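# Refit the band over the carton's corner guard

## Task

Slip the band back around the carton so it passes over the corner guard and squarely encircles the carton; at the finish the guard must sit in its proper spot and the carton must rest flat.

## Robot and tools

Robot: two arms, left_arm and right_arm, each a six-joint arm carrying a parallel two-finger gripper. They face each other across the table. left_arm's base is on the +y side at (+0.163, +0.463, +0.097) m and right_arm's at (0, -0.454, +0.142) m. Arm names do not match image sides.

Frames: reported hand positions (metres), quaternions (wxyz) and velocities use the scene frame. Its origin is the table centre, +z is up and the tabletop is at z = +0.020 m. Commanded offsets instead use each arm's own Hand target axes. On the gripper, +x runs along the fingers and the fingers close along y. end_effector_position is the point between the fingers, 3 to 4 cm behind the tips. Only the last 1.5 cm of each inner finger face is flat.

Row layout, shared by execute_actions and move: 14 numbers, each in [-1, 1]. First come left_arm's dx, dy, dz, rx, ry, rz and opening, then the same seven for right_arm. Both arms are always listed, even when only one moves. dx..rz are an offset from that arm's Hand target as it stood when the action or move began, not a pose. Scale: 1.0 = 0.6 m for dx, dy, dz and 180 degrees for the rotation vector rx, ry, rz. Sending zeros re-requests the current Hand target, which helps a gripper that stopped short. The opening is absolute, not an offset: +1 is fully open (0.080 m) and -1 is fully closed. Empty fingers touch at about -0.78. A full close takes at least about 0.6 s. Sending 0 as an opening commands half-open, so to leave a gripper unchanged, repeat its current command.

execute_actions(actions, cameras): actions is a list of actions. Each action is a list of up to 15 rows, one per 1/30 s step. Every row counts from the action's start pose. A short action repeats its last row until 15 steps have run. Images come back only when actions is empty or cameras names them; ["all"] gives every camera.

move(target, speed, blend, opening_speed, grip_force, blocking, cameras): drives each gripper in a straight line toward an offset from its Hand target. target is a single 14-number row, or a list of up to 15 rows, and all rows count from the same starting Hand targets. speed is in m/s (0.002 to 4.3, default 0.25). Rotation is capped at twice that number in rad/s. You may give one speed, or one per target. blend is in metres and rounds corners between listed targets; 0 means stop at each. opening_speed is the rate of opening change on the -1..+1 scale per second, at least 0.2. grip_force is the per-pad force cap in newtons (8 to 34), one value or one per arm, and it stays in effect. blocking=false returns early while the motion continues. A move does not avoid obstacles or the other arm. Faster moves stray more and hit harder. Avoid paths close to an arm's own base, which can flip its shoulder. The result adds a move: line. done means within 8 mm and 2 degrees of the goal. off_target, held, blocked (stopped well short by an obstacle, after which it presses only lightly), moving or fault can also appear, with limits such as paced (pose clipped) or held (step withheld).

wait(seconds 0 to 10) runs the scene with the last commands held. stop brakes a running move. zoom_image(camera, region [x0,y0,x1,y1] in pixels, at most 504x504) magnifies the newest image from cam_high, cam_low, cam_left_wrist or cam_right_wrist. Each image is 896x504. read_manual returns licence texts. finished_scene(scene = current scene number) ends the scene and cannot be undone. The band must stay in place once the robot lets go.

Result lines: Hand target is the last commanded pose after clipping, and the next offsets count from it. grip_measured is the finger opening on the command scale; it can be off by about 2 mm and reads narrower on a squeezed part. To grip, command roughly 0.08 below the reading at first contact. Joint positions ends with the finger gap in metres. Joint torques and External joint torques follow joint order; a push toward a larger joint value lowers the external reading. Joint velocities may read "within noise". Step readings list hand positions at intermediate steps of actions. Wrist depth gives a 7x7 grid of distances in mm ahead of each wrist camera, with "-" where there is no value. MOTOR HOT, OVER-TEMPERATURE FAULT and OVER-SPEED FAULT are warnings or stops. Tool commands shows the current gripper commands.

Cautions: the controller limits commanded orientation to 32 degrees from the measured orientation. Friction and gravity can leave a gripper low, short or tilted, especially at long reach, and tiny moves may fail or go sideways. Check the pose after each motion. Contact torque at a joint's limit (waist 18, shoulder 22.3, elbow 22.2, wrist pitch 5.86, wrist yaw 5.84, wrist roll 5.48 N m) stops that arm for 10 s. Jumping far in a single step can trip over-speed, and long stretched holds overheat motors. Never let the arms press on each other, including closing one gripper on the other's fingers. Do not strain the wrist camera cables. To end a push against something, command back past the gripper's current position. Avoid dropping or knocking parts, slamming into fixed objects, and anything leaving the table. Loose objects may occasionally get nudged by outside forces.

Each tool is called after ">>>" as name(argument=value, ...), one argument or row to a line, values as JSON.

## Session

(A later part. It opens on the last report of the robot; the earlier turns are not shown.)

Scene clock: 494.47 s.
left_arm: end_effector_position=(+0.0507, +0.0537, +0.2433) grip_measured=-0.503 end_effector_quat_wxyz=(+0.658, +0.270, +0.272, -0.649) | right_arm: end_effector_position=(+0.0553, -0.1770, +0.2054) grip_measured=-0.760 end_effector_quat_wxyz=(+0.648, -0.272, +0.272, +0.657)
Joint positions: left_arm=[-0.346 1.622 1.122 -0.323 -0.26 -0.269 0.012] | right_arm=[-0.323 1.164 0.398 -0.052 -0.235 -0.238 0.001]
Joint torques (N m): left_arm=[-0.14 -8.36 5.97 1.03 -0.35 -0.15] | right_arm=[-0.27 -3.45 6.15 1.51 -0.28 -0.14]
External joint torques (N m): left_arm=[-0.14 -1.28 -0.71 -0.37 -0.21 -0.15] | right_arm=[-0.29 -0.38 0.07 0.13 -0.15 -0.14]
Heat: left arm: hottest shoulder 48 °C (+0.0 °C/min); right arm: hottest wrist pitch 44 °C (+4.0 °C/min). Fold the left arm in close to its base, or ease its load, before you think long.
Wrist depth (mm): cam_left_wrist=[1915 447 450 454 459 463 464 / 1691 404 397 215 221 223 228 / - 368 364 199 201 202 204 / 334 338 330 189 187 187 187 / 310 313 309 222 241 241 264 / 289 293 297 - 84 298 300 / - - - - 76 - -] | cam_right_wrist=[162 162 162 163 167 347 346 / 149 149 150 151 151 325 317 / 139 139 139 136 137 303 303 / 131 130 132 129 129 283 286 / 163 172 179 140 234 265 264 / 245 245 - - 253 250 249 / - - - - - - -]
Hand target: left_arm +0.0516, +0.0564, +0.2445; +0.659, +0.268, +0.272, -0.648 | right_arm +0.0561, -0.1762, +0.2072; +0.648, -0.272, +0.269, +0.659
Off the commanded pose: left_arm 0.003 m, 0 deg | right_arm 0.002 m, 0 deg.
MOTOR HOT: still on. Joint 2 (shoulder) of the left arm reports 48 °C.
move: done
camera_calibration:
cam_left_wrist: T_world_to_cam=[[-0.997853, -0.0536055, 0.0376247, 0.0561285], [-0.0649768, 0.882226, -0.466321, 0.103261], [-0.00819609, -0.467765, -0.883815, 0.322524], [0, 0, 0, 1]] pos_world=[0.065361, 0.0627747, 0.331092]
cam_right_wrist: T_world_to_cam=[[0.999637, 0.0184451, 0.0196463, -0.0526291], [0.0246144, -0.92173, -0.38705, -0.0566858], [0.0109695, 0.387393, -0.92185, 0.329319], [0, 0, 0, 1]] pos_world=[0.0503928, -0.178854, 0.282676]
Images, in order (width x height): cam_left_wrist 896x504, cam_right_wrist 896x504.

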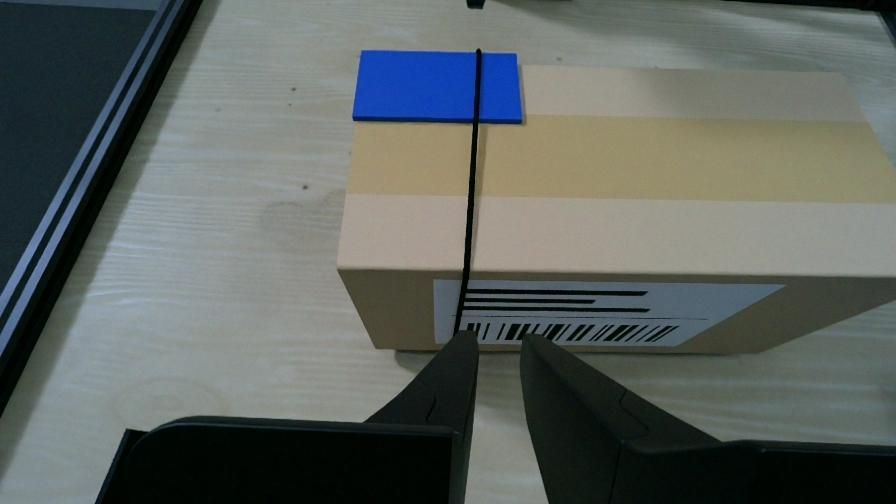

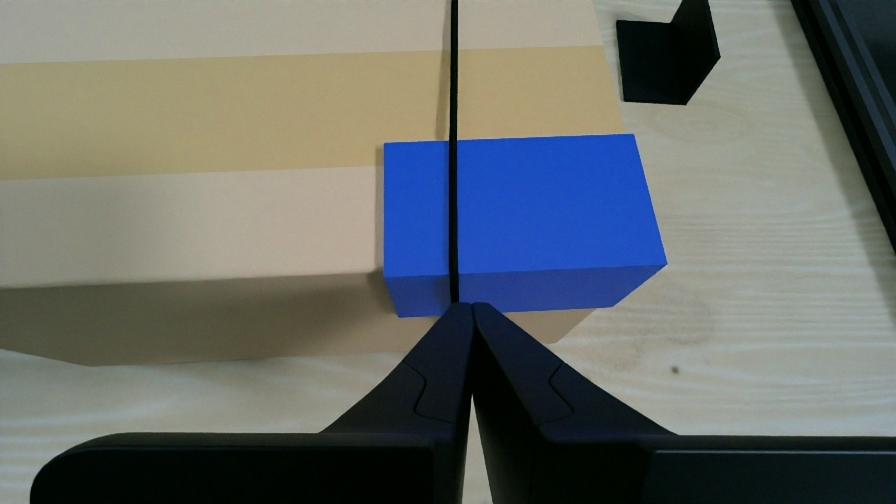

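>>> move(
  target=[
    [0, 0, 0, 0, 0, 0, -0.5, 0, 0, 0, 0, 0, 0, -0.25],
    [0, 0, 0, 0, 0, 0, -0.5, 0.0440, 0, -0.0005, 0, 0, 0, -0.25],
    [0, 0, 0, 0, 0, 0, -0.5, 0.0440, 0, -0.0005, 0, 0, 0, -0.9],
    [0, 0, 0, 0, 0, 0, -0.5, 0.0073, 0, 0.0015, 0, 0, 0, -0.9],
  ],
  speed=0.06,
  opening_speed=0.6,
  cameras=["cam_right_wrist"],
)

Scene clock: 512.33 s.
left_arm: end_effector_position=(+0.0507, +0.0537, +0.2433) grip_measured=-0.503 end_effector_quat_wxyz=(+0.658, +0.270, +0.272, -0.649) | right_arm: end_effector_position=(+0.0552, -0.1733, +0.2014) grip_measured=-0.760 end_effector_quat_wxyz=(+0.647, -0.273, +0.274, +0.657)
Joint positions: left_arm=[-0.346 1.622 1.122 -0.323 -0.26 -0.269 0.012] | right_arm=[-0.316 1.198 0.402 -0.027 -0.231 -0.233 0.001]
Joint torques (N m): left_arm=[-0.17 -8.31 5.95 1.05 -0.33 -0.15] | right_arm=[-0.25 -4.64 5.93 1.44 -0.27 -0.16]
External joint torques (N m): left_arm=[-0.21 -1.22 -0.74 -0.36 -0.18 -0.15] | right_arm=[-0.27 -1.38 -0.15 0.04 -0.14 -0.16]
Heat: left arm: hottest shoulder 48 °C (+0.0 °C/min); right arm: hottest wrist pitch 43 °C (+1.0 °C/min). Fold the left arm in close to its base, or ease its load, before you think long.
Wrist depth (mm): cam_left_wrist=[1915 437 451 453 460 463 466 / 1703 405 399 215 220 222 228 / 1495 369 362 200 201 201 204 / 334 338 329 186 187 187 187 / 311 311 310 220 240 240 265 / 290 294 296 - 84 298 300 / - - - - 76 - -] | cam_right_wrist=[155 156 157 157 160 341 340 / 144 144 145 145 145 320 316 / 134 134 134 131 132 296 295 / 125 125 126 122 125 278 277 / 152 160 167 131 220 261 262 / 239 244 - - 247 245 245 / - - - - - - -]
Hand target: left_arm +0.0516, +0.0564, +0.2445; +0.659, +0.268, +0.272, -0.648 | right_arm +0.0560, -0.1725, +0.2047; +0.648, -0.272, +0.269, +0.659
Off the commanded pose: left_arm 0.003 m, 0 deg | right_arm 0.004 m, 1 deg.
MOTOR HOT: still on. Joint 2 (shoulder) of the left arm reports 48 °C.
move: done
camera_calibration:
cam_right_wrist: T_world_to_cam=[[0.999667, 0.0188049, 0.0176886, -0.0520167], [0.0241356, -0.923944, -0.381766, -0.0562119], [0.00916425, 0.382065, -0.92409, 0.323783], [0, 0, 0, 1]] pos_world=[0.0503889, -0.174665, 0.278665]
Images, in order (width x height): cam_right_wrist 896x504.

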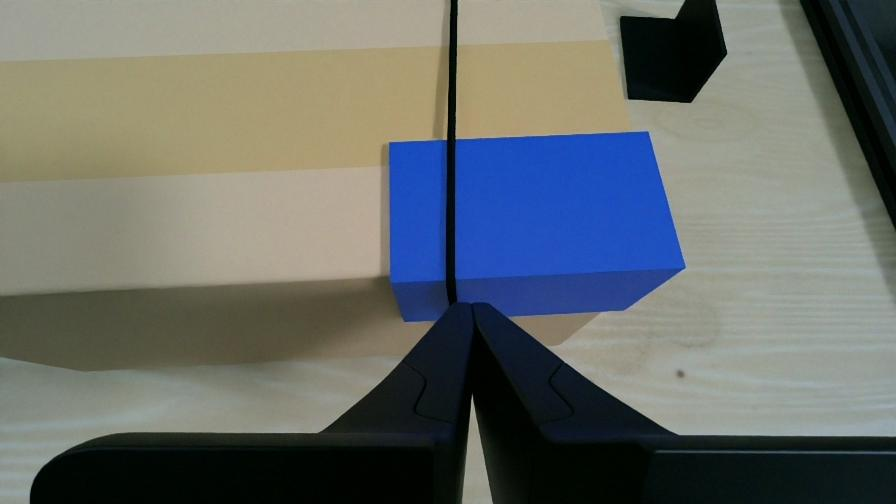

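>>> move(
  target=[
    [0, 0, 0, 0, 0, 0, -0.5, -0.005, -0.1317, 0, 0, 0, 0, -0.9],
    [0, 0, 0, 0, 0, 0, -0.5, 0.0430, -0.1317, 0.001, 0, 0, 0, -0.9],
  ],
  speed=[0.15, 0.08],
  blend=[0.01, 0],
  cameras=["cam_right_wrist"],
)

Scene clock: 566.07 s.
left_arm: end_effector_position=(+0.0507, +0.0537, +0.2433) grip_measured=-0.503 end_effector_quat_wxyz=(+0.658, +0.270, +0.272, -0.649) | right_arm: end_effector_position=(+0.1339, -0.1551, +0.1868) grip_measured=-0.760 end_effector_quat_wxyz=(+0.647, -0.273, +0.268, +0.659)
Joint positions: left_arm=[-0.346 1.622 1.122 -0.323 -0.26 -0.269 0.012] | right_arm=[-0.615 1.496 0.552 0.052 -0.43 -0.477 0.001]
Joint torques (N m): left_arm=[-0.11 -8.34 5.91 1.04 -0.35 -0.13] | right_arm=[0.49 -3.99 5.96 1.83 -0.23 0.18]
External joint torques (N m): left_arm=[-0.07 -1.23 -0.81 -0.38 -0.22 -0.13] | right_arm=[0.5 0.92 0.45 0.54 0 0.18]
Heat: left arm: hottest shoulder 49 °C (+1.0 °C/min); right arm: hottest wrist pitch 42 °C (-1.0 °C/min). Fold the left arm in close to its base, or ease its load, before you think long.
Wrist depth (mm): cam_left_wrist=[1915 437 439 455 460 462 466 / 1714 401 396 215 220 222 228 / 1552 369 363 200 201 202 204 / 331 338 330 188 188 187 186 / 310 313 310 221 240 240 263 / 289 294 298 - 84 297 299 / - - - - 76 - -] | cam_right_wrist=[136 136 137 325 320 325 1545 / 128 124 126 301 299 302 1420 / 113 112 114 278 280 281 280 / 105 105 106 260 262 262 256 / 100 101 102 246 245 245 239 / 223 222 - - 232 230 228 / - - - - - - -]
Hand target: left_arm +0.0516, +0.0564, +0.2445; +0.659, +0.268, +0.272, -0.648 | right_arm +0.1346, -0.1526, +0.1867; +0.648, -0.272, +0.269, +0.659
Off the commanded pose: left_arm 0.003 m, 0 deg | right_arm 0.003 m, 0 deg.
MOTOR HOT: still on. Joint 2 (shoulder) of the left arm reports 49 °C.
move: done
camera_calibration:
cam_right_wrist: T_world_to_cam=[[0.999419, 0.0237164, 0.0244605, -0.131248], [0.0313919, -0.920034, -0.390579, -0.0455914], [0.0132414, 0.39112, -0.920244, 0.302731], [0, 0, 0, 1]] pos_world=[0.128594, -0.157237, 0.26399]
Images, in order (width x height): cam_right_wrist 896x504.

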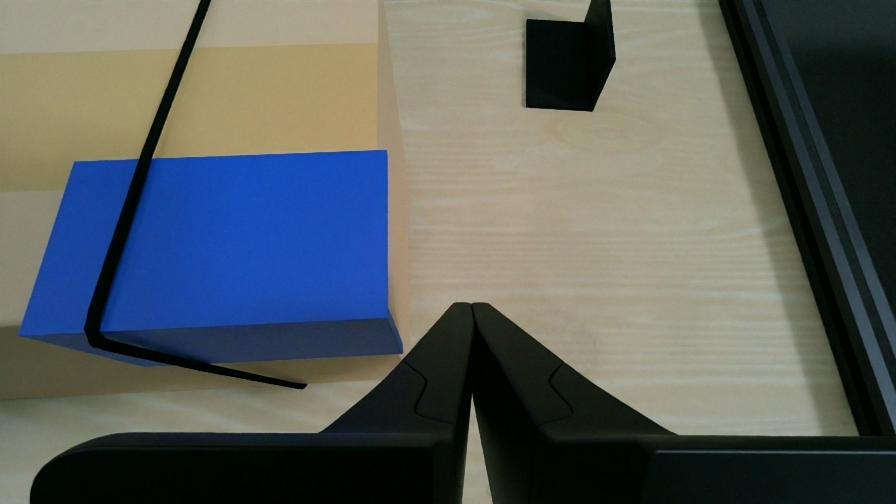

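>>> zoom_image(
  camera="cam_right_wrist",
  region=[300, 0, 500, 370],
)

Scaled by 1.362.

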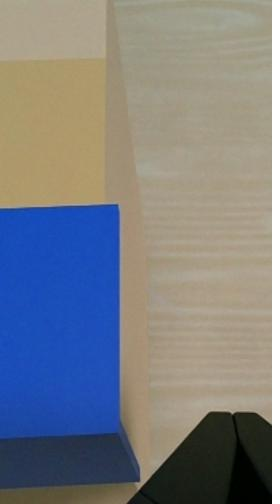

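>>> move(
  target=[
    [0, 0, 0, 0, 0, 0, -0.5, 0, 0.0180, 0, 0, 0, 0, -0.9],
    [0, 0, 0, 0, 0, 0, -0.5, 0, 0.0293, 0, 0, 0, 0, -0.9],
  ],
  speed=[0.05, 0.02],
  blend=[0.003, 0],
  cameras=["cam_right_wrist"],
)

>>> zoom_image(
  camera="cam_right_wrist",
  region=[350, 0, 550, 370],
)

Scene clock: 587.77 s.
left_arm: end_effector_position=(+0.0507, +0.0537, +0.2433) grip_measured=-0.503 end_effector_quat_wxyz=(+0.658, +0.270, +0.272, -0.649) | right_arm: end_effector_position=(+0.1199, -0.1522, +0.1859) grip_measured=-0.760 end_effector_quat_wxyz=(+0.648, -0.274, +0.270, +0.657)
Joint positions: left_arm=[-0.346 1.622 1.122 -0.323 -0.26 -0.269 0.012] | right_arm=[-0.556 1.475 0.527 0.074 -0.388 -0.425 0.001]
Joint torques (N m): left_arm=[-0.14 -8.31 5.91 1.03 -0.33 -0.14] | right_arm=[0.5 -6.52 4.33 1.78 -0.28 0.17]
External joint torques (N m): left_arm=[-0.13 -1.23 -0.78 -0.38 -0.19 -0.14] | right_arm=[0.49 -1.77 -1.17 0.46 -0.07 0.17]
Heat: left arm: hottest shoulder 49 °C (+1.0 °C/min); right arm: hottest wrist pitch 41 °C (-2.0 °C/min). Fold the left arm in close to its base, or ease its load, before you think long.
Wrist depth (mm): cam_left_wrist=[1915 439 431 454 458 462 467 / 1679 402 397 214 220 223 229 / 1477 368 363 200 201 202 205 / 335 338 329 188 187 187 186 / 310 313 308 220 240 240 265 / 290 293 296 - 84 297 300 / - - - - 76 - -] | cam_right_wrist=[134 135 135 317 319 326 1526 / 126 125 125 300 298 301 297 / 114 112 114 269 279 280 272 / 107 105 104 255 260 261 255 / - 98 99 100 244 243 241 / 193 222 - - 232 231 230 / - - - - - - -]
Hand target: left_arm +0.0516, +0.0564, +0.2445; +0.659, +0.268, +0.272, -0.648 | right_arm +0.1171, -0.1529, +0.1867; +0.648, -0.272, +0.269, +0.659
Off the commanded pose: left_arm 0.003 m, 0 deg | right_arm 0.003 m, 0 deg.
MOTOR HOT: still on. Joint 2 (shoulder) of the left arm reports 49 °C.
move: done
camera_calibration:
cam_right_wrist: T_world_to_cam=[[0.999517, 0.0195453, 0.0241562, -0.117891], [0.0273765, -0.92166, -0.387031, -0.0432605], [0.0146992, 0.387506, -0.92175, 0.300602], [0, 0, 0, 1]] pos_world=[0.1146, -0.154052, 0.263184]
Images, in order (width x height): cam_right_wrist 896x504.

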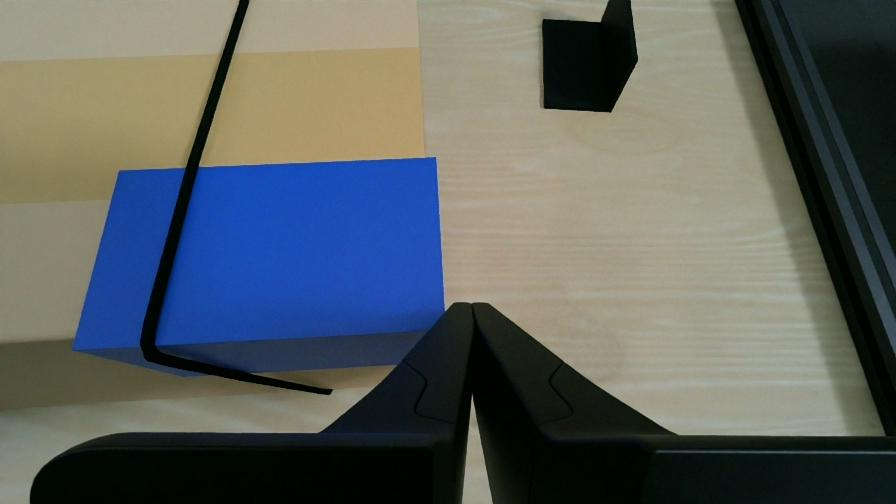

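Scaled by 1.362.

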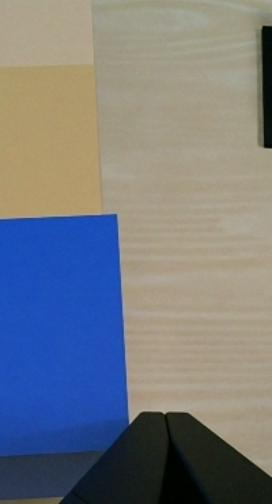

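>>> move(
  target=[0, 0, 0, 0, 0, 0, -0.5, 0, 0.0075, 0, 0, 0, 0, -0.9],
  speed=0.03,
  cameras=["cam_right_wrist"],
)

>>> zoom_image(
  camera="cam_right_wrist",
  region=[350, 0, 550, 370],
)

Scene clock: 594.73 s.
left_arm: end_effector_position=(+0.0507, +0.0537, +0.2433) grip_measured=-0.503 end_effector_quat_wxyz=(+0.658, +0.270, +0.272, -0.649) | right_arm: end_effector_position=(+0.1179, -0.1524, +0.1866) grip_measured=-0.760 end_effector_quat_wxyz=(+0.652, -0.274, +0.269, +0.654)
Joint positions: left_arm=[-0.346 1.622 1.122 -0.323 -0.26 -0.269 0.012] | right_arm=[-0.543 1.464 0.519 0.08 -0.371 -0.411 0.001]
Joint torques (N m): left_arm=[-0.12 -8.32 5.9 1.05 -0.34 -0.15] | right_arm=[0.84 -6.37 4.33 1.68 -0.47 0.21]
External joint torques (N m): left_arm=[-0.11 -1.14 -0.92 -0.4 -0.2 -0.15] | right_arm=[0.85 -1.72 -1.13 0.37 -0.28 0.21]
Heat: left arm: hottest shoulder 49 °C (+1.0 °C/min); right arm: hottest wrist pitch 41 °C (-2.0 °C/min). Fold the left arm in close to its base, or ease its load, before you think long.
Wrist depth (mm): cam_left_wrist=[1961 441 432 453 458 463 465 / 1634 401 398 214 220 222 229 / 1311 368 364 200 201 202 204 / 336 339 329 188 187 187 186 / 310 313 310 220 240 240 266 / 290 294 297 - 84 297 299 / - - - - 76 - -] | cam_right_wrist=[134 135 136 320 320 330 1585 / 126 125 126 297 302 305 1420 / 115 112 115 272 281 282 282 / 108 105 106 256 259 262 257 / - 98 100 100 245 246 242 / 221 210 - - 233 231 233 / - - - - - - -]
Hand target: left_arm +0.0516, +0.0564, +0.2445; +0.659, +0.268, +0.272, -0.648 | right_arm +0.1126, -0.1530, +0.1868; +0.648, -0.272, +0.269, +0.659
Off the commanded pose: left_arm 0.003 m, 0 deg | right_arm 0.005 m, 1 deg.
MOTOR HOT: still on. Joint 2 (shoulder) of the left arm reports 49 °C.
move: done
camera_calibration:
cam_right_wrist: T_world_to_cam=[[0.999488, 0.0111166, 0.0299989, -0.118264], [0.0218808, -0.921612, -0.387495, -0.0424068], [0.0233397, 0.387953, -0.921384, 0.300287], [0, 0, 0, 1]] pos_world=[0.112123, -0.154265, 0.263795]
Images, in order (width x height): cam_right_wrist 896x504.

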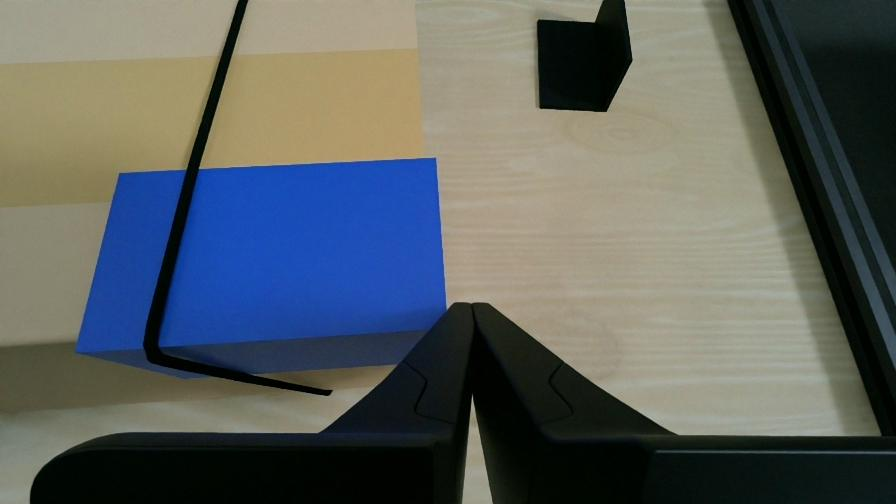

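Scaled by 1.362.

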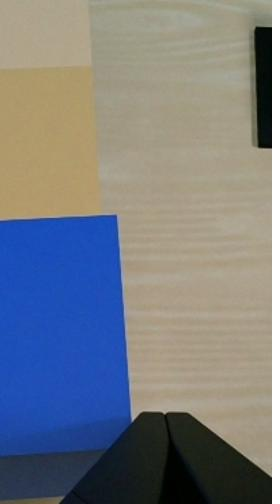

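>>> move(
  target=[0, 0, 0, 0, 0, 0, -0.5, 0, 0.0100, 0, 0, 0, 0, -0.9],
  speed=0.02,
  cameras=["cam_right_wrist"],
)

>>> zoom_image(
  camera="cam_right_wrist",
  region=[350, 0, 550, 370],
)

Scene clock: 599.10 s.
left_arm: end_effector_position=(+0.0507, +0.0537, +0.2433) grip_measured=-0.503 end_effector_quat_wxyz=(+0.658, +0.270, +0.272, -0.649) | right_arm: end_effector_position=(+0.1136, -0.1526, +0.1869) grip_measured=-0.760 end_effector_quat_wxyz=(+0.654, -0.275, +0.268, +0.652)
Joint positions: left_arm=[-0.346 1.622 1.122 -0.323 -0.26 -0.269 0.012] | right_arm=[-0.524 1.45 0.507 0.086 -0.353 -0.393 0.001]
Joint torques (N m): left_arm=[-0.12 -8.34 5.92 1.04 -0.34 -0.14] | right_arm=[1.24 -5.98 4.16 1.66 -0.64 0.17]
External joint torques (N m): left_arm=[-0.13 -1.18 -0.86 -0.4 -0.2 -0.15] | right_arm=[1.23 -1.35 -1.38 0.32 -0.45 0.16]
Heat: left arm: hottest shoulder 49 °C (+1.0 °C/min); right arm: hottest wrist pitch 41 °C (-2.0 °C/min). Fold the left arm in close to its base, or ease its load, before you think long.
Wrist depth (mm): cam_left_wrist=[1886 438 440 456 456 463 464 / 1703 404 400 215 220 223 228 / 1739 369 364 200 201 203 204 / 336 337 330 186 187 187 187 / 311 313 310 220 240 240 265 / 289 294 296 - 84 297 299 / - - - - 76 - -] | cam_right_wrist=[135 135 136 322 324 329 1596 / 126 125 126 298 300 305 297 / 116 112 115 272 281 283 280 / 108 104 106 259 262 263 257 / - 99 101 101 246 246 245 / 207 211 - - 235 233 233 / - - - - - - -]
Hand target: left_arm +0.0516, +0.0564, +0.2445; +0.659, +0.268, +0.272, -0.648 | right_arm +0.1065, -0.1530, +0.1868; +0.648, -0.272, +0.269, +0.659
Off the commanded pose: left_arm 0.003 m, 0 deg | right_arm 0.007 m, 1 deg.
MOTOR HOT: still on. Joint 2 (shoulder) of the left arm reports 49 °C.
move: done
camera_calibration:
cam_right_wrist: T_world_to_cam=[[0.999418, 0.00584849, 0.0336033, -0.115447], [0.0184245, -0.921659, -0.387564, -0.0419051], [0.0287041, 0.387958, -0.92123, 0.300102], [0, 0, 0, 1]] pos_world=[0.107538, -0.154374, 0.264102]
Images, in order (width x height): cam_right_wrist 896x504.

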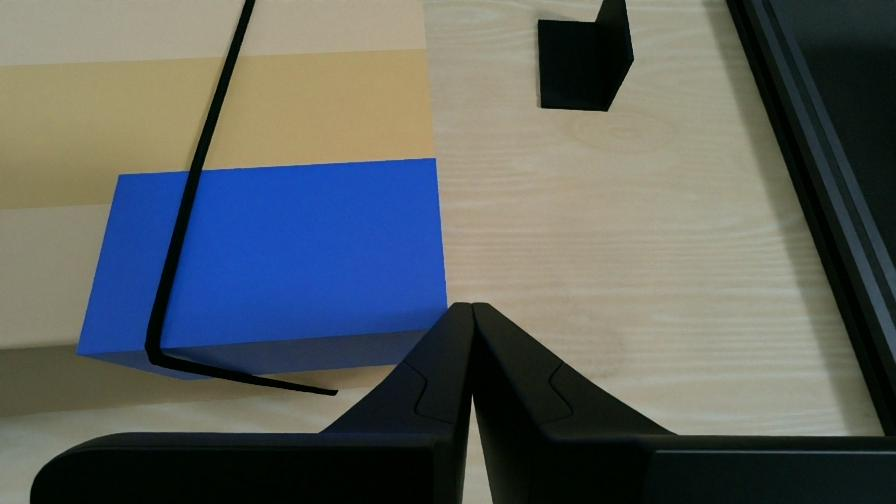

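Scaled by 1.362.

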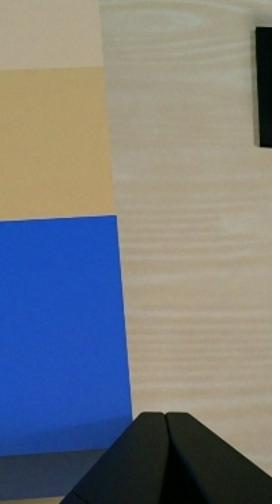

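>>> move(
  target=[
    [0, 0, 0, 0, 0, 0, -0.5, 0, -0.0185, 0, 0, 0, 0, -0.9],
    [0, 0, 0, 0, 0, 0, -0.5, -0.0533, -0.0185, 0, 0, 0, 0, -0.9],
    [0, 0, 0, 0, 0, 0, -0.5, -0.0533, 0.0942, 0, -0.0146, 0, 0.0145, -0.9],
    [0, 0, 0, 0, 0, 0, -0.5, -0.0533, 0.0942, 0, -0.0146, 0, 0.0145, -0.25],
  ],
  speed=[0.08, 0.12, 0.15, 0.15],
  blend=[0.003, 0.01, 0, 0],
  cameras=["cam_right_wrist"],
)

Scene clock: 615.67 s.
left_arm: end_effector_position=(+0.0507, +0.0537, +0.2433) grip_measured=-0.503 end_effector_quat_wxyz=(+0.658, +0.270, +0.272, -0.649) | right_arm: end_effector_position=(+0.0519, -0.1747, +0.2104) grip_measured=-0.254 end_effector_quat_wxyz=(+0.626, -0.281, +0.258, +0.680)
Joint positions: left_arm=[-0.346 1.622 1.122 -0.323 -0.26 -0.269 0.012] | right_arm=[-0.337 1.168 0.422 -0.082 -0.29 -0.304 0.024]
Joint torques (N m): left_arm=[-0.17 -8.36 5.92 1.04 -0.35 -0.14] | right_arm=[0.35 -4.39 4.96 1.55 -0.09 0.2]
External joint torques (N m): left_arm=[-0.13 -1.23 -0.83 -0.38 -0.22 -0.15] | right_arm=[0.35 -1.24 -1.18 0.18 0.07 0.2]
Heat: left arm: hottest shoulder 49 °C (+1.0 °C/min); right arm: hottest wrist pitch 42 °C (+0.0 °C/min). Fold the left arm in close to its base, or ease its load, before you think long.
Wrist depth (mm): cam_left_wrist=[1886 439 450 455 460 462 464 / 1645 403 399 215 221 222 228 / 1513 368 362 199 201 202 204 / 330 338 330 187 187 187 187 / 310 313 310 220 240 240 264 / 290 294 296 - 84 297 299 / - - - - 76 - -] | cam_right_wrist=[168 169 170 171 172 366 360 / 155 155 157 158 158 330 331 / 144 145 145 142 143 309 312 / 136 135 136 133 133 288 291 / 190 187 164 150 101 272 273 / 250 253 - 253 70 258 255 / - - - 237 78 - -]
Hand target: left_arm +0.0516, +0.0564, +0.2445; +0.659, +0.268, +0.272, -0.648 | right_arm +0.0505, -0.1765, +0.2096; +0.626, -0.280, +0.260, +0.679
Off the commanded pose: left_arm 0.003 m, 0 deg | right_arm 0.003 m, 0 deg.
MOTOR HOT: still on. Joint 2 (shoulder) of the left arm reports 49 °C.
move: done; blend cut to 0 m at target 1
camera_calibration:
cam_right_wrist: T_world_to_cam=[[0.995777, 0.08814, 0.0256961, -0.0382701], [0.0911441, -0.915421, -0.392043, -0.0537447], [-0.011032, 0.39273, -0.919588, 0.334586], [0, 0, 0, 1]] pos_world=[0.0466982, -0.177228, 0.287595]
Images, in order (width x height): cam_right_wrist 896x504.

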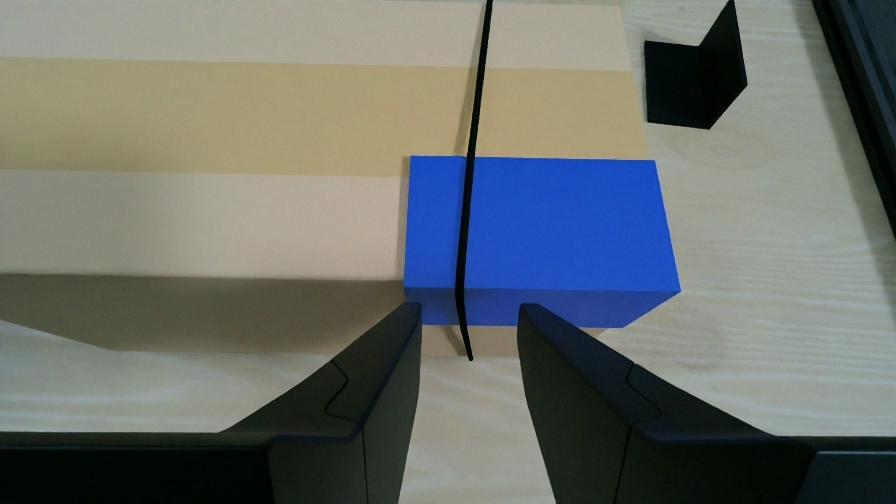

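>>> move(
  target=[
    [0, 0, 0, 0, 0, 0, -0.5, 0.0297, 0, 0.0200, 0, 0, 0, -0.25],
    [0, 0, 0, 0, 0, 0, -0.5, 0.0515, 0, -0.0018, 0, 0, 0, -0.25],
  ],
  speed=[0.08, 0.04],
  blend=[0.003, 0],
  cameras=["cam_right_wrist"],
)

Scene clock: 630.30 s.
left_arm: end_effector_position=(+0.0507, +0.0537, +0.2433) grip_measured=-0.503 end_effector_quat_wxyz=(+0.658, +0.270, +0.272, -0.649) | right_arm: end_effector_position=(+0.0508, -0.1520, +0.1943) grip_measured=-0.253 end_effector_quat_wxyz=(+0.630, -0.277, +0.249, +0.681)
Joint positions: left_arm=[-0.346 1.622 1.122 -0.323 -0.26 -0.269 0.012] | right_arm=[-0.294 1.325 0.422 0.105 -0.261 -0.272 0.024]
Joint torques (N m): left_arm=[-0.12 -8.28 5.93 1.05 -0.34 -0.15] | right_arm=[0.34 -2.52 4.29 1.67 -0.08 0.19]
External joint torques (N m): left_arm=[-0.14 -1.19 -0.76 -0.35 -0.2 -0.15] | right_arm=[0.34 1.34 -1.45 0.26 0.05 0.19]
Heat: left arm: hottest shoulder 49 °C (+0.0 °C/min); right arm: hottest wrist pitch 41 °C (-1.0 °C/min). Fold the left arm in close to its base, or ease its load, before you think long.
Wrist depth (mm): cam_left_wrist=[1930 444 453 451 457 463 467 / 1668 405 400 213 221 222 228 / 370 366 363 200 201 202 204 / 331 337 329 188 187 187 187 / 312 314 310 220 241 240 264 / 289 294 296 - 84 298 298 / - - - - 76 - -] | cam_right_wrist=[150 150 152 153 155 353 348 / 135 138 139 141 142 308 320 / 128 127 128 129 129 299 302 / 118 119 119 117 117 273 279 / 111 112 113 107 108 113 259 / 213 164 - 153 70 241 243 / - - - 222 78 - -]
Hand target: left_arm +0.0516, +0.0564, +0.2445; +0.659, +0.268, +0.272, -0.648 | right_arm +0.0488, -0.1555, +0.1868; +0.626, -0.281, +0.260, +0.679
Off the commanded pose: left_arm 0.003 m, 0 deg | right_arm 0.008 m, 1 deg.
MOTOR HOT: still on. Joint 2 (shoulder) of the left arm reports 49 °C.
move: done
camera_calibration:
cam_right_wrist: T_world_to_cam=[[0.99562, 0.0870125, 0.0342018, -0.0405077], [0.0933743, -0.90701, -0.410626, -0.0344081], [-0.00470821, 0.412021, -0.911162, 0.31189], [0, 0, 0, 1]] pos_world=[0.0450116, -0.156189, 0.271439]
Images, in order (width x height): cam_right_wrist 896x504.

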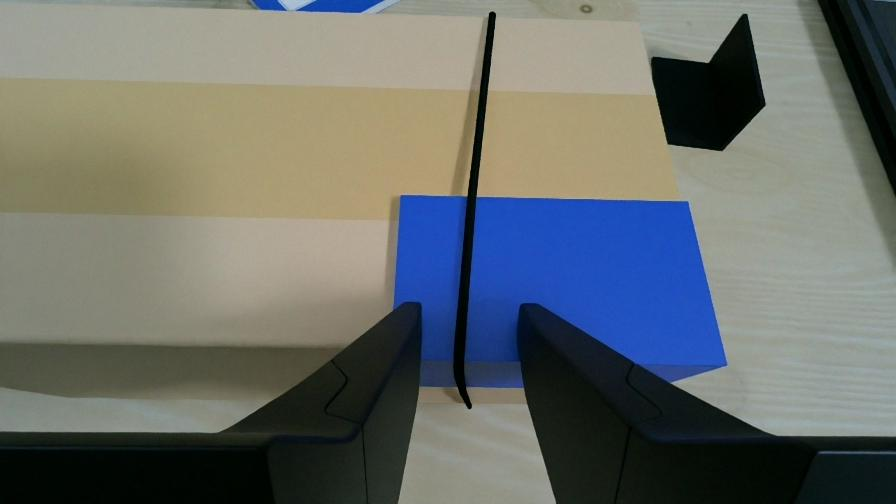

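>>> move(
  target=[
    [0, 0, 0, 0, 0, 0, -0.5, 0, 0, 0, 0, 0, 0, -0.9],
    [0, 0, 0, 0, 0, 0, -0.5, -0.0383, 0, 0.005, 0, 0, 0, -0.9],
  ],
  speed=0.06,
  opening_speed=0.5,
  cameras=["cam_right_wrist"],
)

Scene clock: 640.33 s.
left_arm: end_effector_position=(+0.0507, +0.0537, +0.2433) grip_measured=-0.503 end_effector_quat_wxyz=(+0.658, +0.270, +0.272, -0.649) | right_arm: end_effector_position=(+0.0496, -0.1679, +0.2037) grip_measured=-0.760 end_effector_quat_wxyz=(+0.626, -0.281, +0.262, +0.678)
Joint positions: left_arm=[-0.346 1.622 1.122 -0.323 -0.26 -0.269 0.012] | right_arm=[-0.313 1.22 0.422 -0.03 -0.273 -0.281 0.001]
Joint torques (N m): left_arm=[-0.14 -8.32 5.91 1.04 -0.33 -0.14] | right_arm=[-0.37 -5.21 5.37 0.96 -0.33 -0.17]
External joint torques (N m): left_arm=[-0.15 -1.23 -0.77 -0.37 -0.19 -0.14] | right_arm=[-0.37 -1.84 -0.68 -0.43 -0.19 -0.17]
Heat: left arm: hottest shoulder 49 °C (+0.0 °C/min); right arm: hottest wrist pitch 42 °C (+1.0 °C/min). Fold the left arm in close to its base, or ease its load, before you think long.
Wrist depth (mm): cam_left_wrist=[1915 440 450 454 457 463 467 / 1764 403 401 214 220 222 228 / 1592 369 362 199 201 202 204 / 330 339 329 187 187 187 187 / 312 313 310 220 240 239 264 / 290 294 296 - 84 298 299 / - - - - 76 - -] | cam_right_wrist=[159 159 160 161 162 345 345 / 149 147 149 149 149 314 324 / 137 137 138 134 135 302 303 / 127 127 128 125 125 277 281 / 159 157 155 120 133 259 263 / 245 245 - - 249 247 248 / - - - - - - -]
Hand target: left_arm +0.0516, +0.0564, +0.2445; +0.659, +0.268, +0.272, -0.648 | right_arm +0.0499, -0.1696, +0.2054; +0.626, -0.280, +0.260, +0.679
Off the commanded pose: left_arm 0.003 m, 0 deg | right_arm 0.002 m, 0 deg.
MOTOR HOT: still on. Joint 2 (shoulder) of the left arm reports 49 °C.
move: done
camera_calibration:
cam_right_wrist: T_world_to_cam=[[0.996249, 0.0839894, 0.020826, -0.0360901], [0.0854747, -0.917619, -0.388162, -0.0508816], [-0.0134911, 0.388486, -0.921356, 0.325584], [0, 0, 0, 1]] pos_world=[0.0446963, -0.170144, 0.28098]
Images, in order (width x height): cam_right_wrist 896x504.

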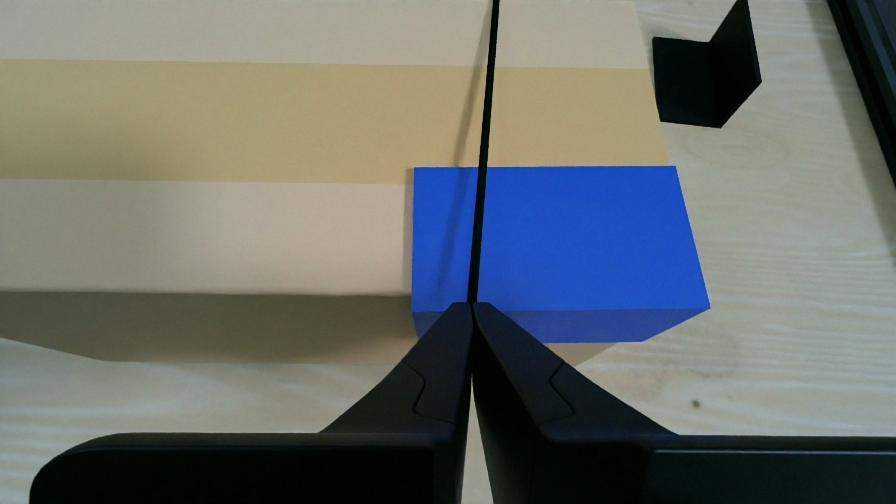

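>>> move(
  target=[
    [0, 0, 0, 0, 0, 0, -0.5, -0.0133, 0, 0, 0, 0, 0, -0.9],
    [0, 0, 0, 0, 0, 0, -0.5, -0.0133, -0.0223, 0.003, 0, 0, 0, -0.9],
  ],
  speed=0.07,
  blend=[0.003, 0],
  cameras=["cam_right_wrist", "cam_left_wrist"],
)

Scene clock: 653.60 s.
left_arm: end_effector_position=(+0.0507, +0.0537, +0.2433) grip_measured=-0.503 end_effector_quat_wxyz=(+0.658, +0.270, +0.272, -0.649) | right_arm: end_effector_position=(+0.0613, -0.1731, +0.2112) grip_measured=-0.760 end_effector_quat_wxyz=(+0.625, -0.280, +0.259, +0.681)
Joint positions: left_arm=[-0.346 1.622 1.122 -0.323 -0.26 -0.269 0.012] | right_arm=[-0.384 1.194 0.442 -0.088 -0.325 -0.338 0.001]
Joint torques (N m): left_arm=[-0.12 -8.31 5.93 1.03 -0.34 -0.14] | right_arm=[-0.59 -3.28 6.36 1.03 -0.22 -0.15]
External joint torques (N m): left_arm=[-0.1 -1.08 -0.88 -0.41 -0.2 -0.14] | right_arm=[-0.58 -0.01 0.3 -0.3 -0.05 -0.15]
Heat: left arm: hottest shoulder 49 °C (+0.0 °C/min); right arm: hottest wrist pitch 41 °C (+0.0 °C/min). Fold the left arm in close to its base, or ease its load, before you think long.
Wrist depth (mm): cam_left_wrist=[1961 446 448 453 458 464 467 / 1691 403 401 215 221 222 228 / 1513 368 364 199 200 203 205 / 336 337 330 186 188 187 187 / 310 312 310 221 240 240 264 / 289 295 296 - 84 297 299 / - - - - 76 - -] | cam_right_wrist=[170 171 172 172 176 362 359 / 157 157 158 158 159 337 329 / 146 146 146 139 143 309 310 / 136 136 136 133 133 288 290 / 211 183 178 128 156 270 269 / 252 253 - - 257 255 255 / - - - - - - -]
Hand target: left_arm +0.0516, +0.0564, +0.2445; +0.659, +0.268, +0.272, -0.648 | right_arm +0.0635, -0.1729, +0.2121; +0.626, -0.281, +0.260, +0.679
Off the commanded pose: left_arm 0.003 m, 0 deg | right_arm 0.003 m, 0 deg.
MOTOR HOT: still on. Joint 2 (shoulder) of the left arm reports 49 °C.
move: done
camera_calibration:
cam_left_wrist: T_world_to_cam=[[-0.997853, -0.0536055, 0.0376247, 0.0561285], [-0.0649768, 0.882226, -0.466321, 0.103261], [-0.00819609, -0.467765, -0.883815, 0.322524], [0, 0, 0, 1]] pos_world=[0.065361, 0.0627747, 0.331092]
cam_right_wrist: T_world_to_cam=[[0.995839, 0.0886528, 0.0210802, -0.0467562], [0.0897887, -0.915156, -0.392973, -0.0525204], [-0.0155465, 0.393231, -0.919308, 0.335189], [0, 0, 0, 1]] pos_world=[0.0564884, -0.175726, 0.288488]
Images, in order (width x height): cam_left_wrist 896x504, cam_right_wrist 896x504.

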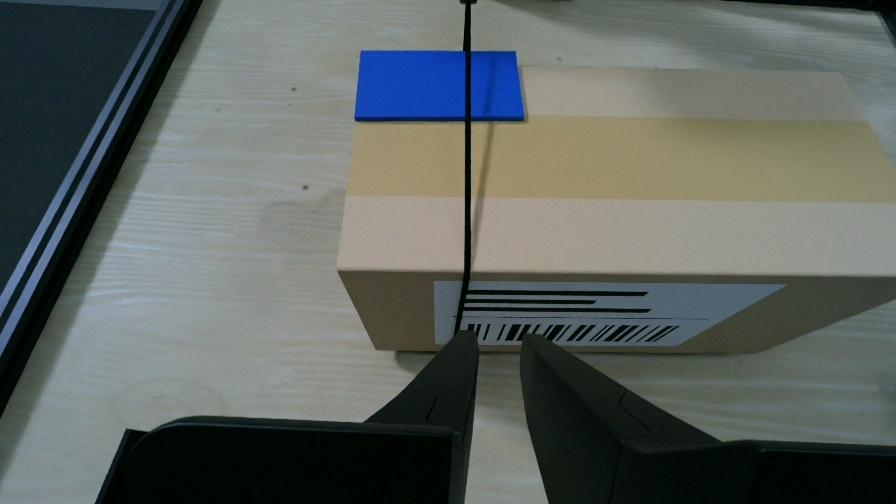

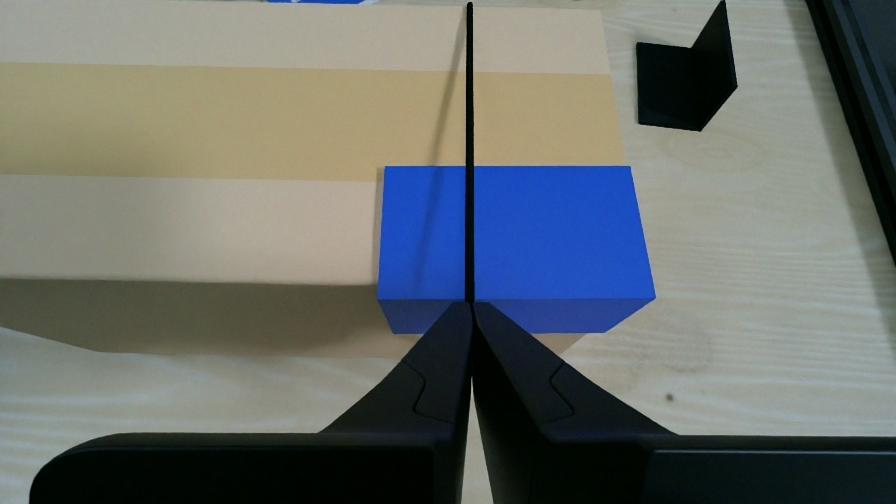

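>>> move(
  target=[
    [0, 0, 0, 0, 0, 0, -0.5, 0, -0.0042, 0, 0, 0, 0, -0.9],
    [0, 0, 0, 0, 0, 0, -0.5, 0.0327, -0.0042, -0.0155, 0, 0, 0, -0.9],
    [0, 0, 0, 0, 0, 0, -0.5, 0.0327, -0.0042, -0.0155, 0, 0, 0, -0.3],
    [0, 0, 0, 0, 0, 0, -0.5, -0.0450, -0.0042, 0.0, 0, 0, 0, -0.3],
  ],
  speed=[0.06, 0.05, 0.05, 0.12],
  blend=[0.002, 0, 0, 0],
  opening_speed=0.5,
  cameras=["cam_right_wrist", "cam_left_wrist"],
)

>>> zoom_image(
  camera="cam_right_wrist",
  region=[330, 90, 720, 350],
)

>>> zoom_image(
  camera="cam_left_wrist",
  region=[320, 30, 580, 360],
)

Scene clock: 673.80 s.
left_arm: end_effector_position=(+0.0507, +0.0537, +0.2433) grip_measured=-0.503 end_effector_quat_wxyz=(+0.658, +0.270, +0.272, -0.649) | right_arm: end_effector_position=(+0.0664, -0.1934, +0.2261) grip_measured=-0.303 end_effector_quat_wxyz=(+0.624, -0.282, +0.268, +0.678)
Joint positions: left_arm=[-0.346 1.622 1.122 -0.323 -0.26 -0.269 0.012] | right_arm=[-0.451 1.077 0.462 -0.259 -0.365 -0.389 0.021]
Joint torques (N m): left_arm=[-0.18 -8.34 5.91 1.05 -0.35 -0.14] | right_arm=[-0.24 -3.86 6.81 1.42 -0.37 -0.16]
External joint torques (N m): left_arm=[-0.13 -1.25 -0.77 -0.36 -0.22 -0.15] | right_arm=[-0.24 -1.09 0.41 0.1 -0.17 -0.16]
Heat: left arm: hottest shoulder 50 °C (+1.0 °C/min); right arm: hottest wrist pitch 40 °C (-2.0 °C/min). Fold the left arm in close to its base, or ease its load, before you think long.
Wrist depth (mm): cam_left_wrist=[1946 439 452 457 461 460 466 / - 403 399 215 220 222 228 / - 368 364 199 201 202 204 / 331 338 330 187 187 187 187 / 310 313 310 220 240 240 264 / 290 295 297 - 84 297 300 / - - - - 76 - -] | cam_right_wrist=[190 189 189 189 196 371 372 / 175 175 175 176 181 344 343 / 163 163 163 159 162 322 319 / 167 165 165 156 168 302 301 / 279 277 242 241 281 284 283 / 269 270 - 267 70 270 268 / - - - 249 - - -]
Hand target: left_arm +0.0516, +0.0564, +0.2445; +0.659, +0.268, +0.272, -0.648 | right_arm +0.0677, -0.1917, +0.2313; +0.626, -0.281, +0.259, +0.679
Off the commanded pose: left_arm 0.003 m, 0 deg | right_arm 0.005 m, 1 deg.
MOTOR HOT: still on. Joint 2 (shoulder) of the left arm reports 50 °C.
move: done; blend cut to 0 m at target 1
camera_calibration:
cam_left_wrist: T_world_to_cam=[[-0.997853, -0.0536055, 0.0376247, 0.0561285], [-0.0649768, 0.882226, -0.466321, 0.103261], [-0.00819609, -0.467765, -0.883815, 0.322524], [0, 0, 0, 1]] pos_world=[0.065361, 0.0627747, 0.331092]
cam_right_wrist: T_world_to_cam=[[0.996409, 0.0835431, 0.013751, -0.0496726], [0.0825255, -0.922011, -0.378267, -0.0698136], [-0.018923, 0.378044, -0.925594, 0.35564], [0, 0, 0, 1]] pos_world=[0.0619854, -0.194666, 0.303453]
Images, in order (width x height): cam_left_wrist 896x504, cam_right_wrist 896x504.

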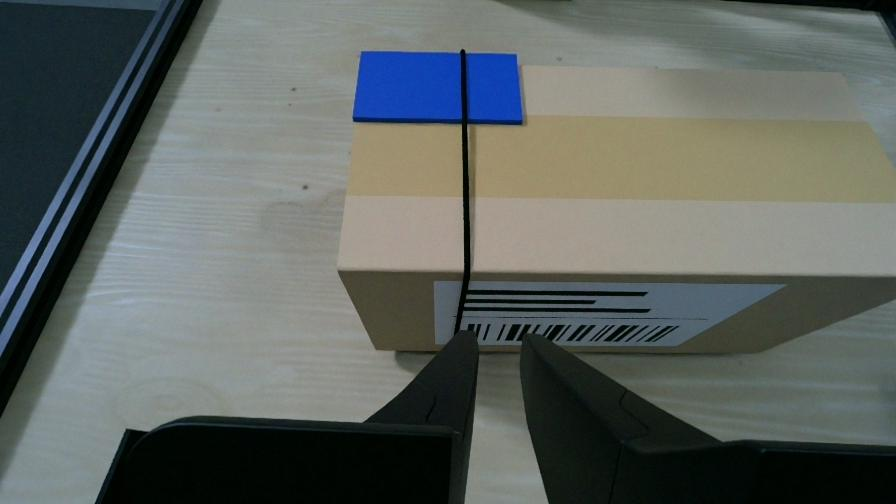

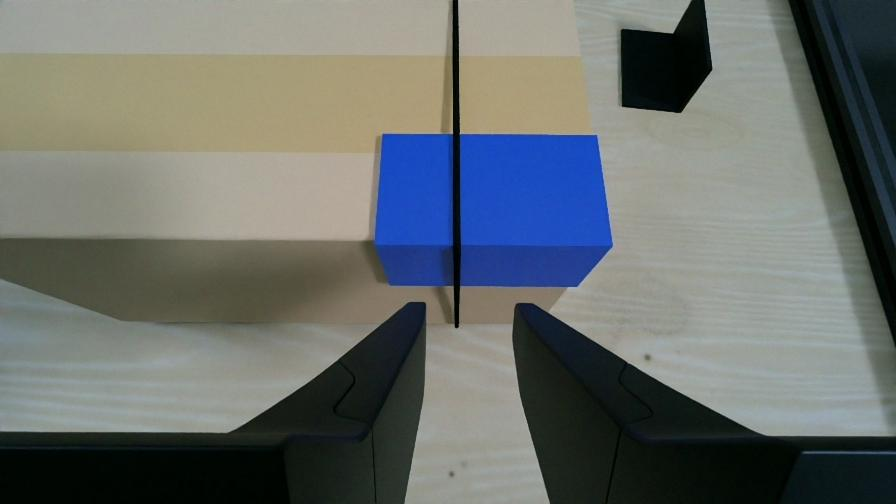

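Scaled by 1.292.

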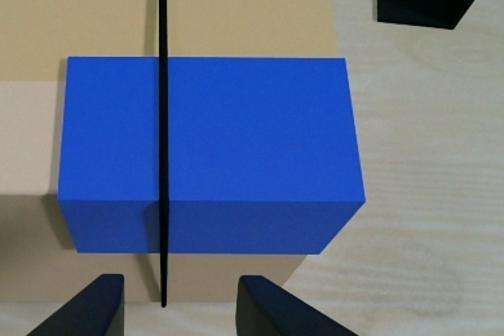

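Scaled by 1.527.

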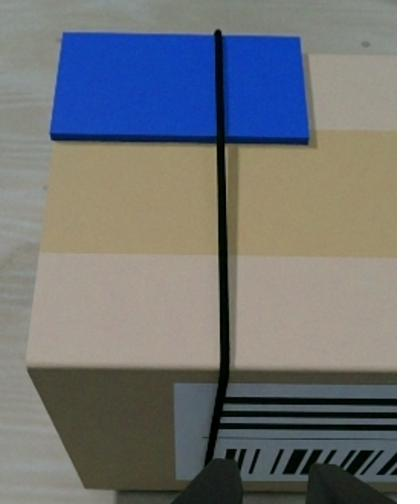

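>>> move(
  target=[-0.15, 0, 0, 0, 0, 0, -0.5, -0.12, 0, 0, 0, 0, 0, -0.3],
  speed=0.25,
  cameras=["cam_right_wrist", "cam_high"],
)

Scene clock: 688.17 s.
left_arm: end_effector_position=(+0.0508, +0.1201, +0.3027) grip_measured=-0.503 end_effector_quat_wxyz=(+0.657, +0.275, +0.274, -0.646) | right_arm: end_effector_position=(+0.0711, -0.2433, +0.2772) grip_measured=-0.303 end_effector_quat_wxyz=(+0.624, -0.281, +0.268, +0.678)
Joint positions: left_arm=[-0.434 1.368 1.137 -0.624 -0.321 -0.338 0.012] | right_arm=[-0.649 0.824 0.585 -0.705 -0.489 -0.558 0.021]
Joint torques (N m): left_arm=[-0.21 -6.13 8.24 1 -0.39 -0.15] | right_arm=[-0.2 -2.2 7.14 1.28 -0.47 -0.16]
External joint torques (N m): left_arm=[-0.19 -0.87 1.43 -0.36 -0.21 -0.15] | right_arm=[-0.2 -0.76 0.46 0.06 -0.2 -0.16]
Heat: left arm: hottest shoulder 50 °C (+1.0 °C/min); right arm: hottest wrist pitch 40 °C (-1.0 °C/min). Fold the left arm in close to its base, or ease its load, before you think long.
Wrist depth (mm): cam_left_wrist=[1977 1946 541 542 546 550 557 / 1703 487 492 297 303 305 501 / 1703 442 447 275 276 277 457 / 1486 407 409 313 313 312 418 / 1355 378 381 384 381 384 394 / 359 355 - - 84 358 353 / - - - - 76 - -] | cam_right_wrist=[391 261 260 261 444 448 1617 / 245 240 240 239 406 411 1498 / 229 227 227 223 375 382 1373 / 359 295 293 291 352 358 361 / 337 337 340 338 337 336 336 / 316 320 - 318 70 319 312 / - - - 295 - - -]
Hand target: left_arm +0.0505, +0.1201, +0.3080; +0.659, +0.268, +0.272, -0.648 | right_arm +0.0719, -0.2425, +0.2820; +0.626, -0.281, +0.260, +0.679
Off the commanded pose: left_arm 0.005 m, 1 deg | right_arm 0.005 m, 1 deg.
MOTOR HOT: still on. Joint 2 (shoulder) of the left arm reports 50 °C.
move: done
camera_calibration:
cam_right_wrist: T_world_to_cam=[[0.996486, 0.0829448, 0.0116563, -0.0503852], [0.0811522, -0.921614, -0.37953, -0.0963815], [-0.0207374, 0.379142, -0.925106, 0.422053], [0, 0, 0, 1]] pos_world=[0.066782, -0.244665, 0.354451]
Images, in order (width x height): cam_high 896x504, cam_right_wrist 896x504.

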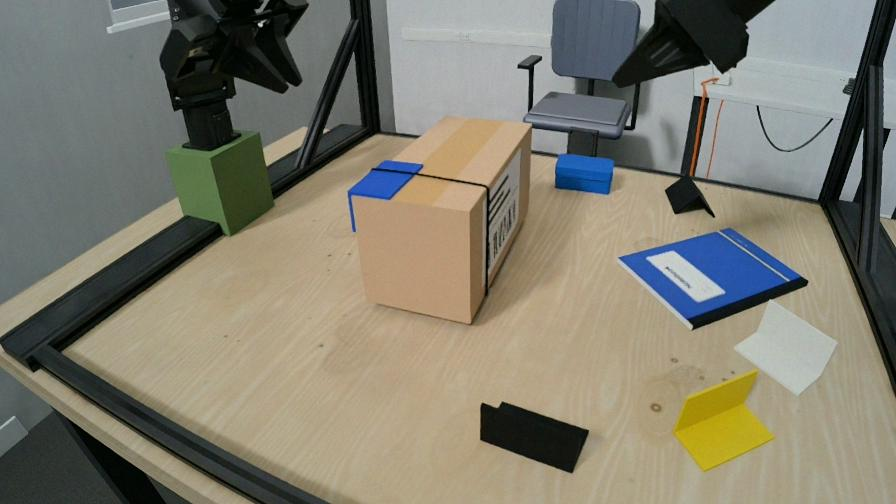

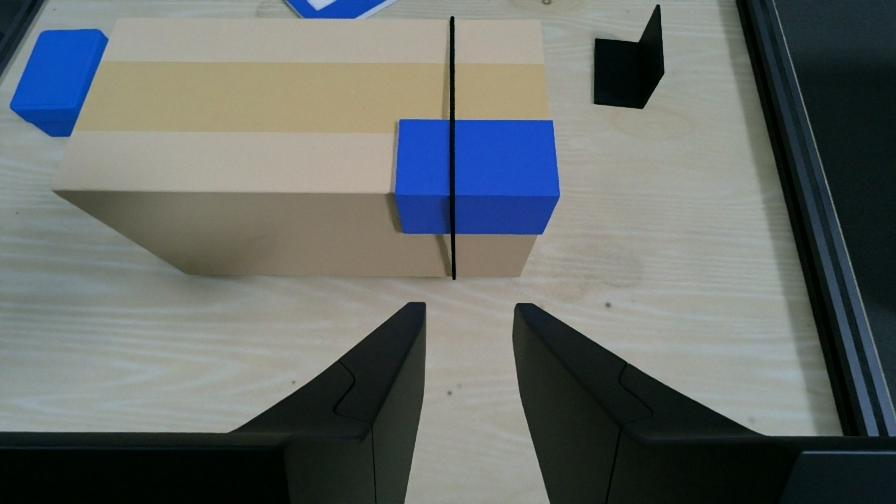

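>>> finished_scene(
  scene=2,
)

The scene is finished: the task was done.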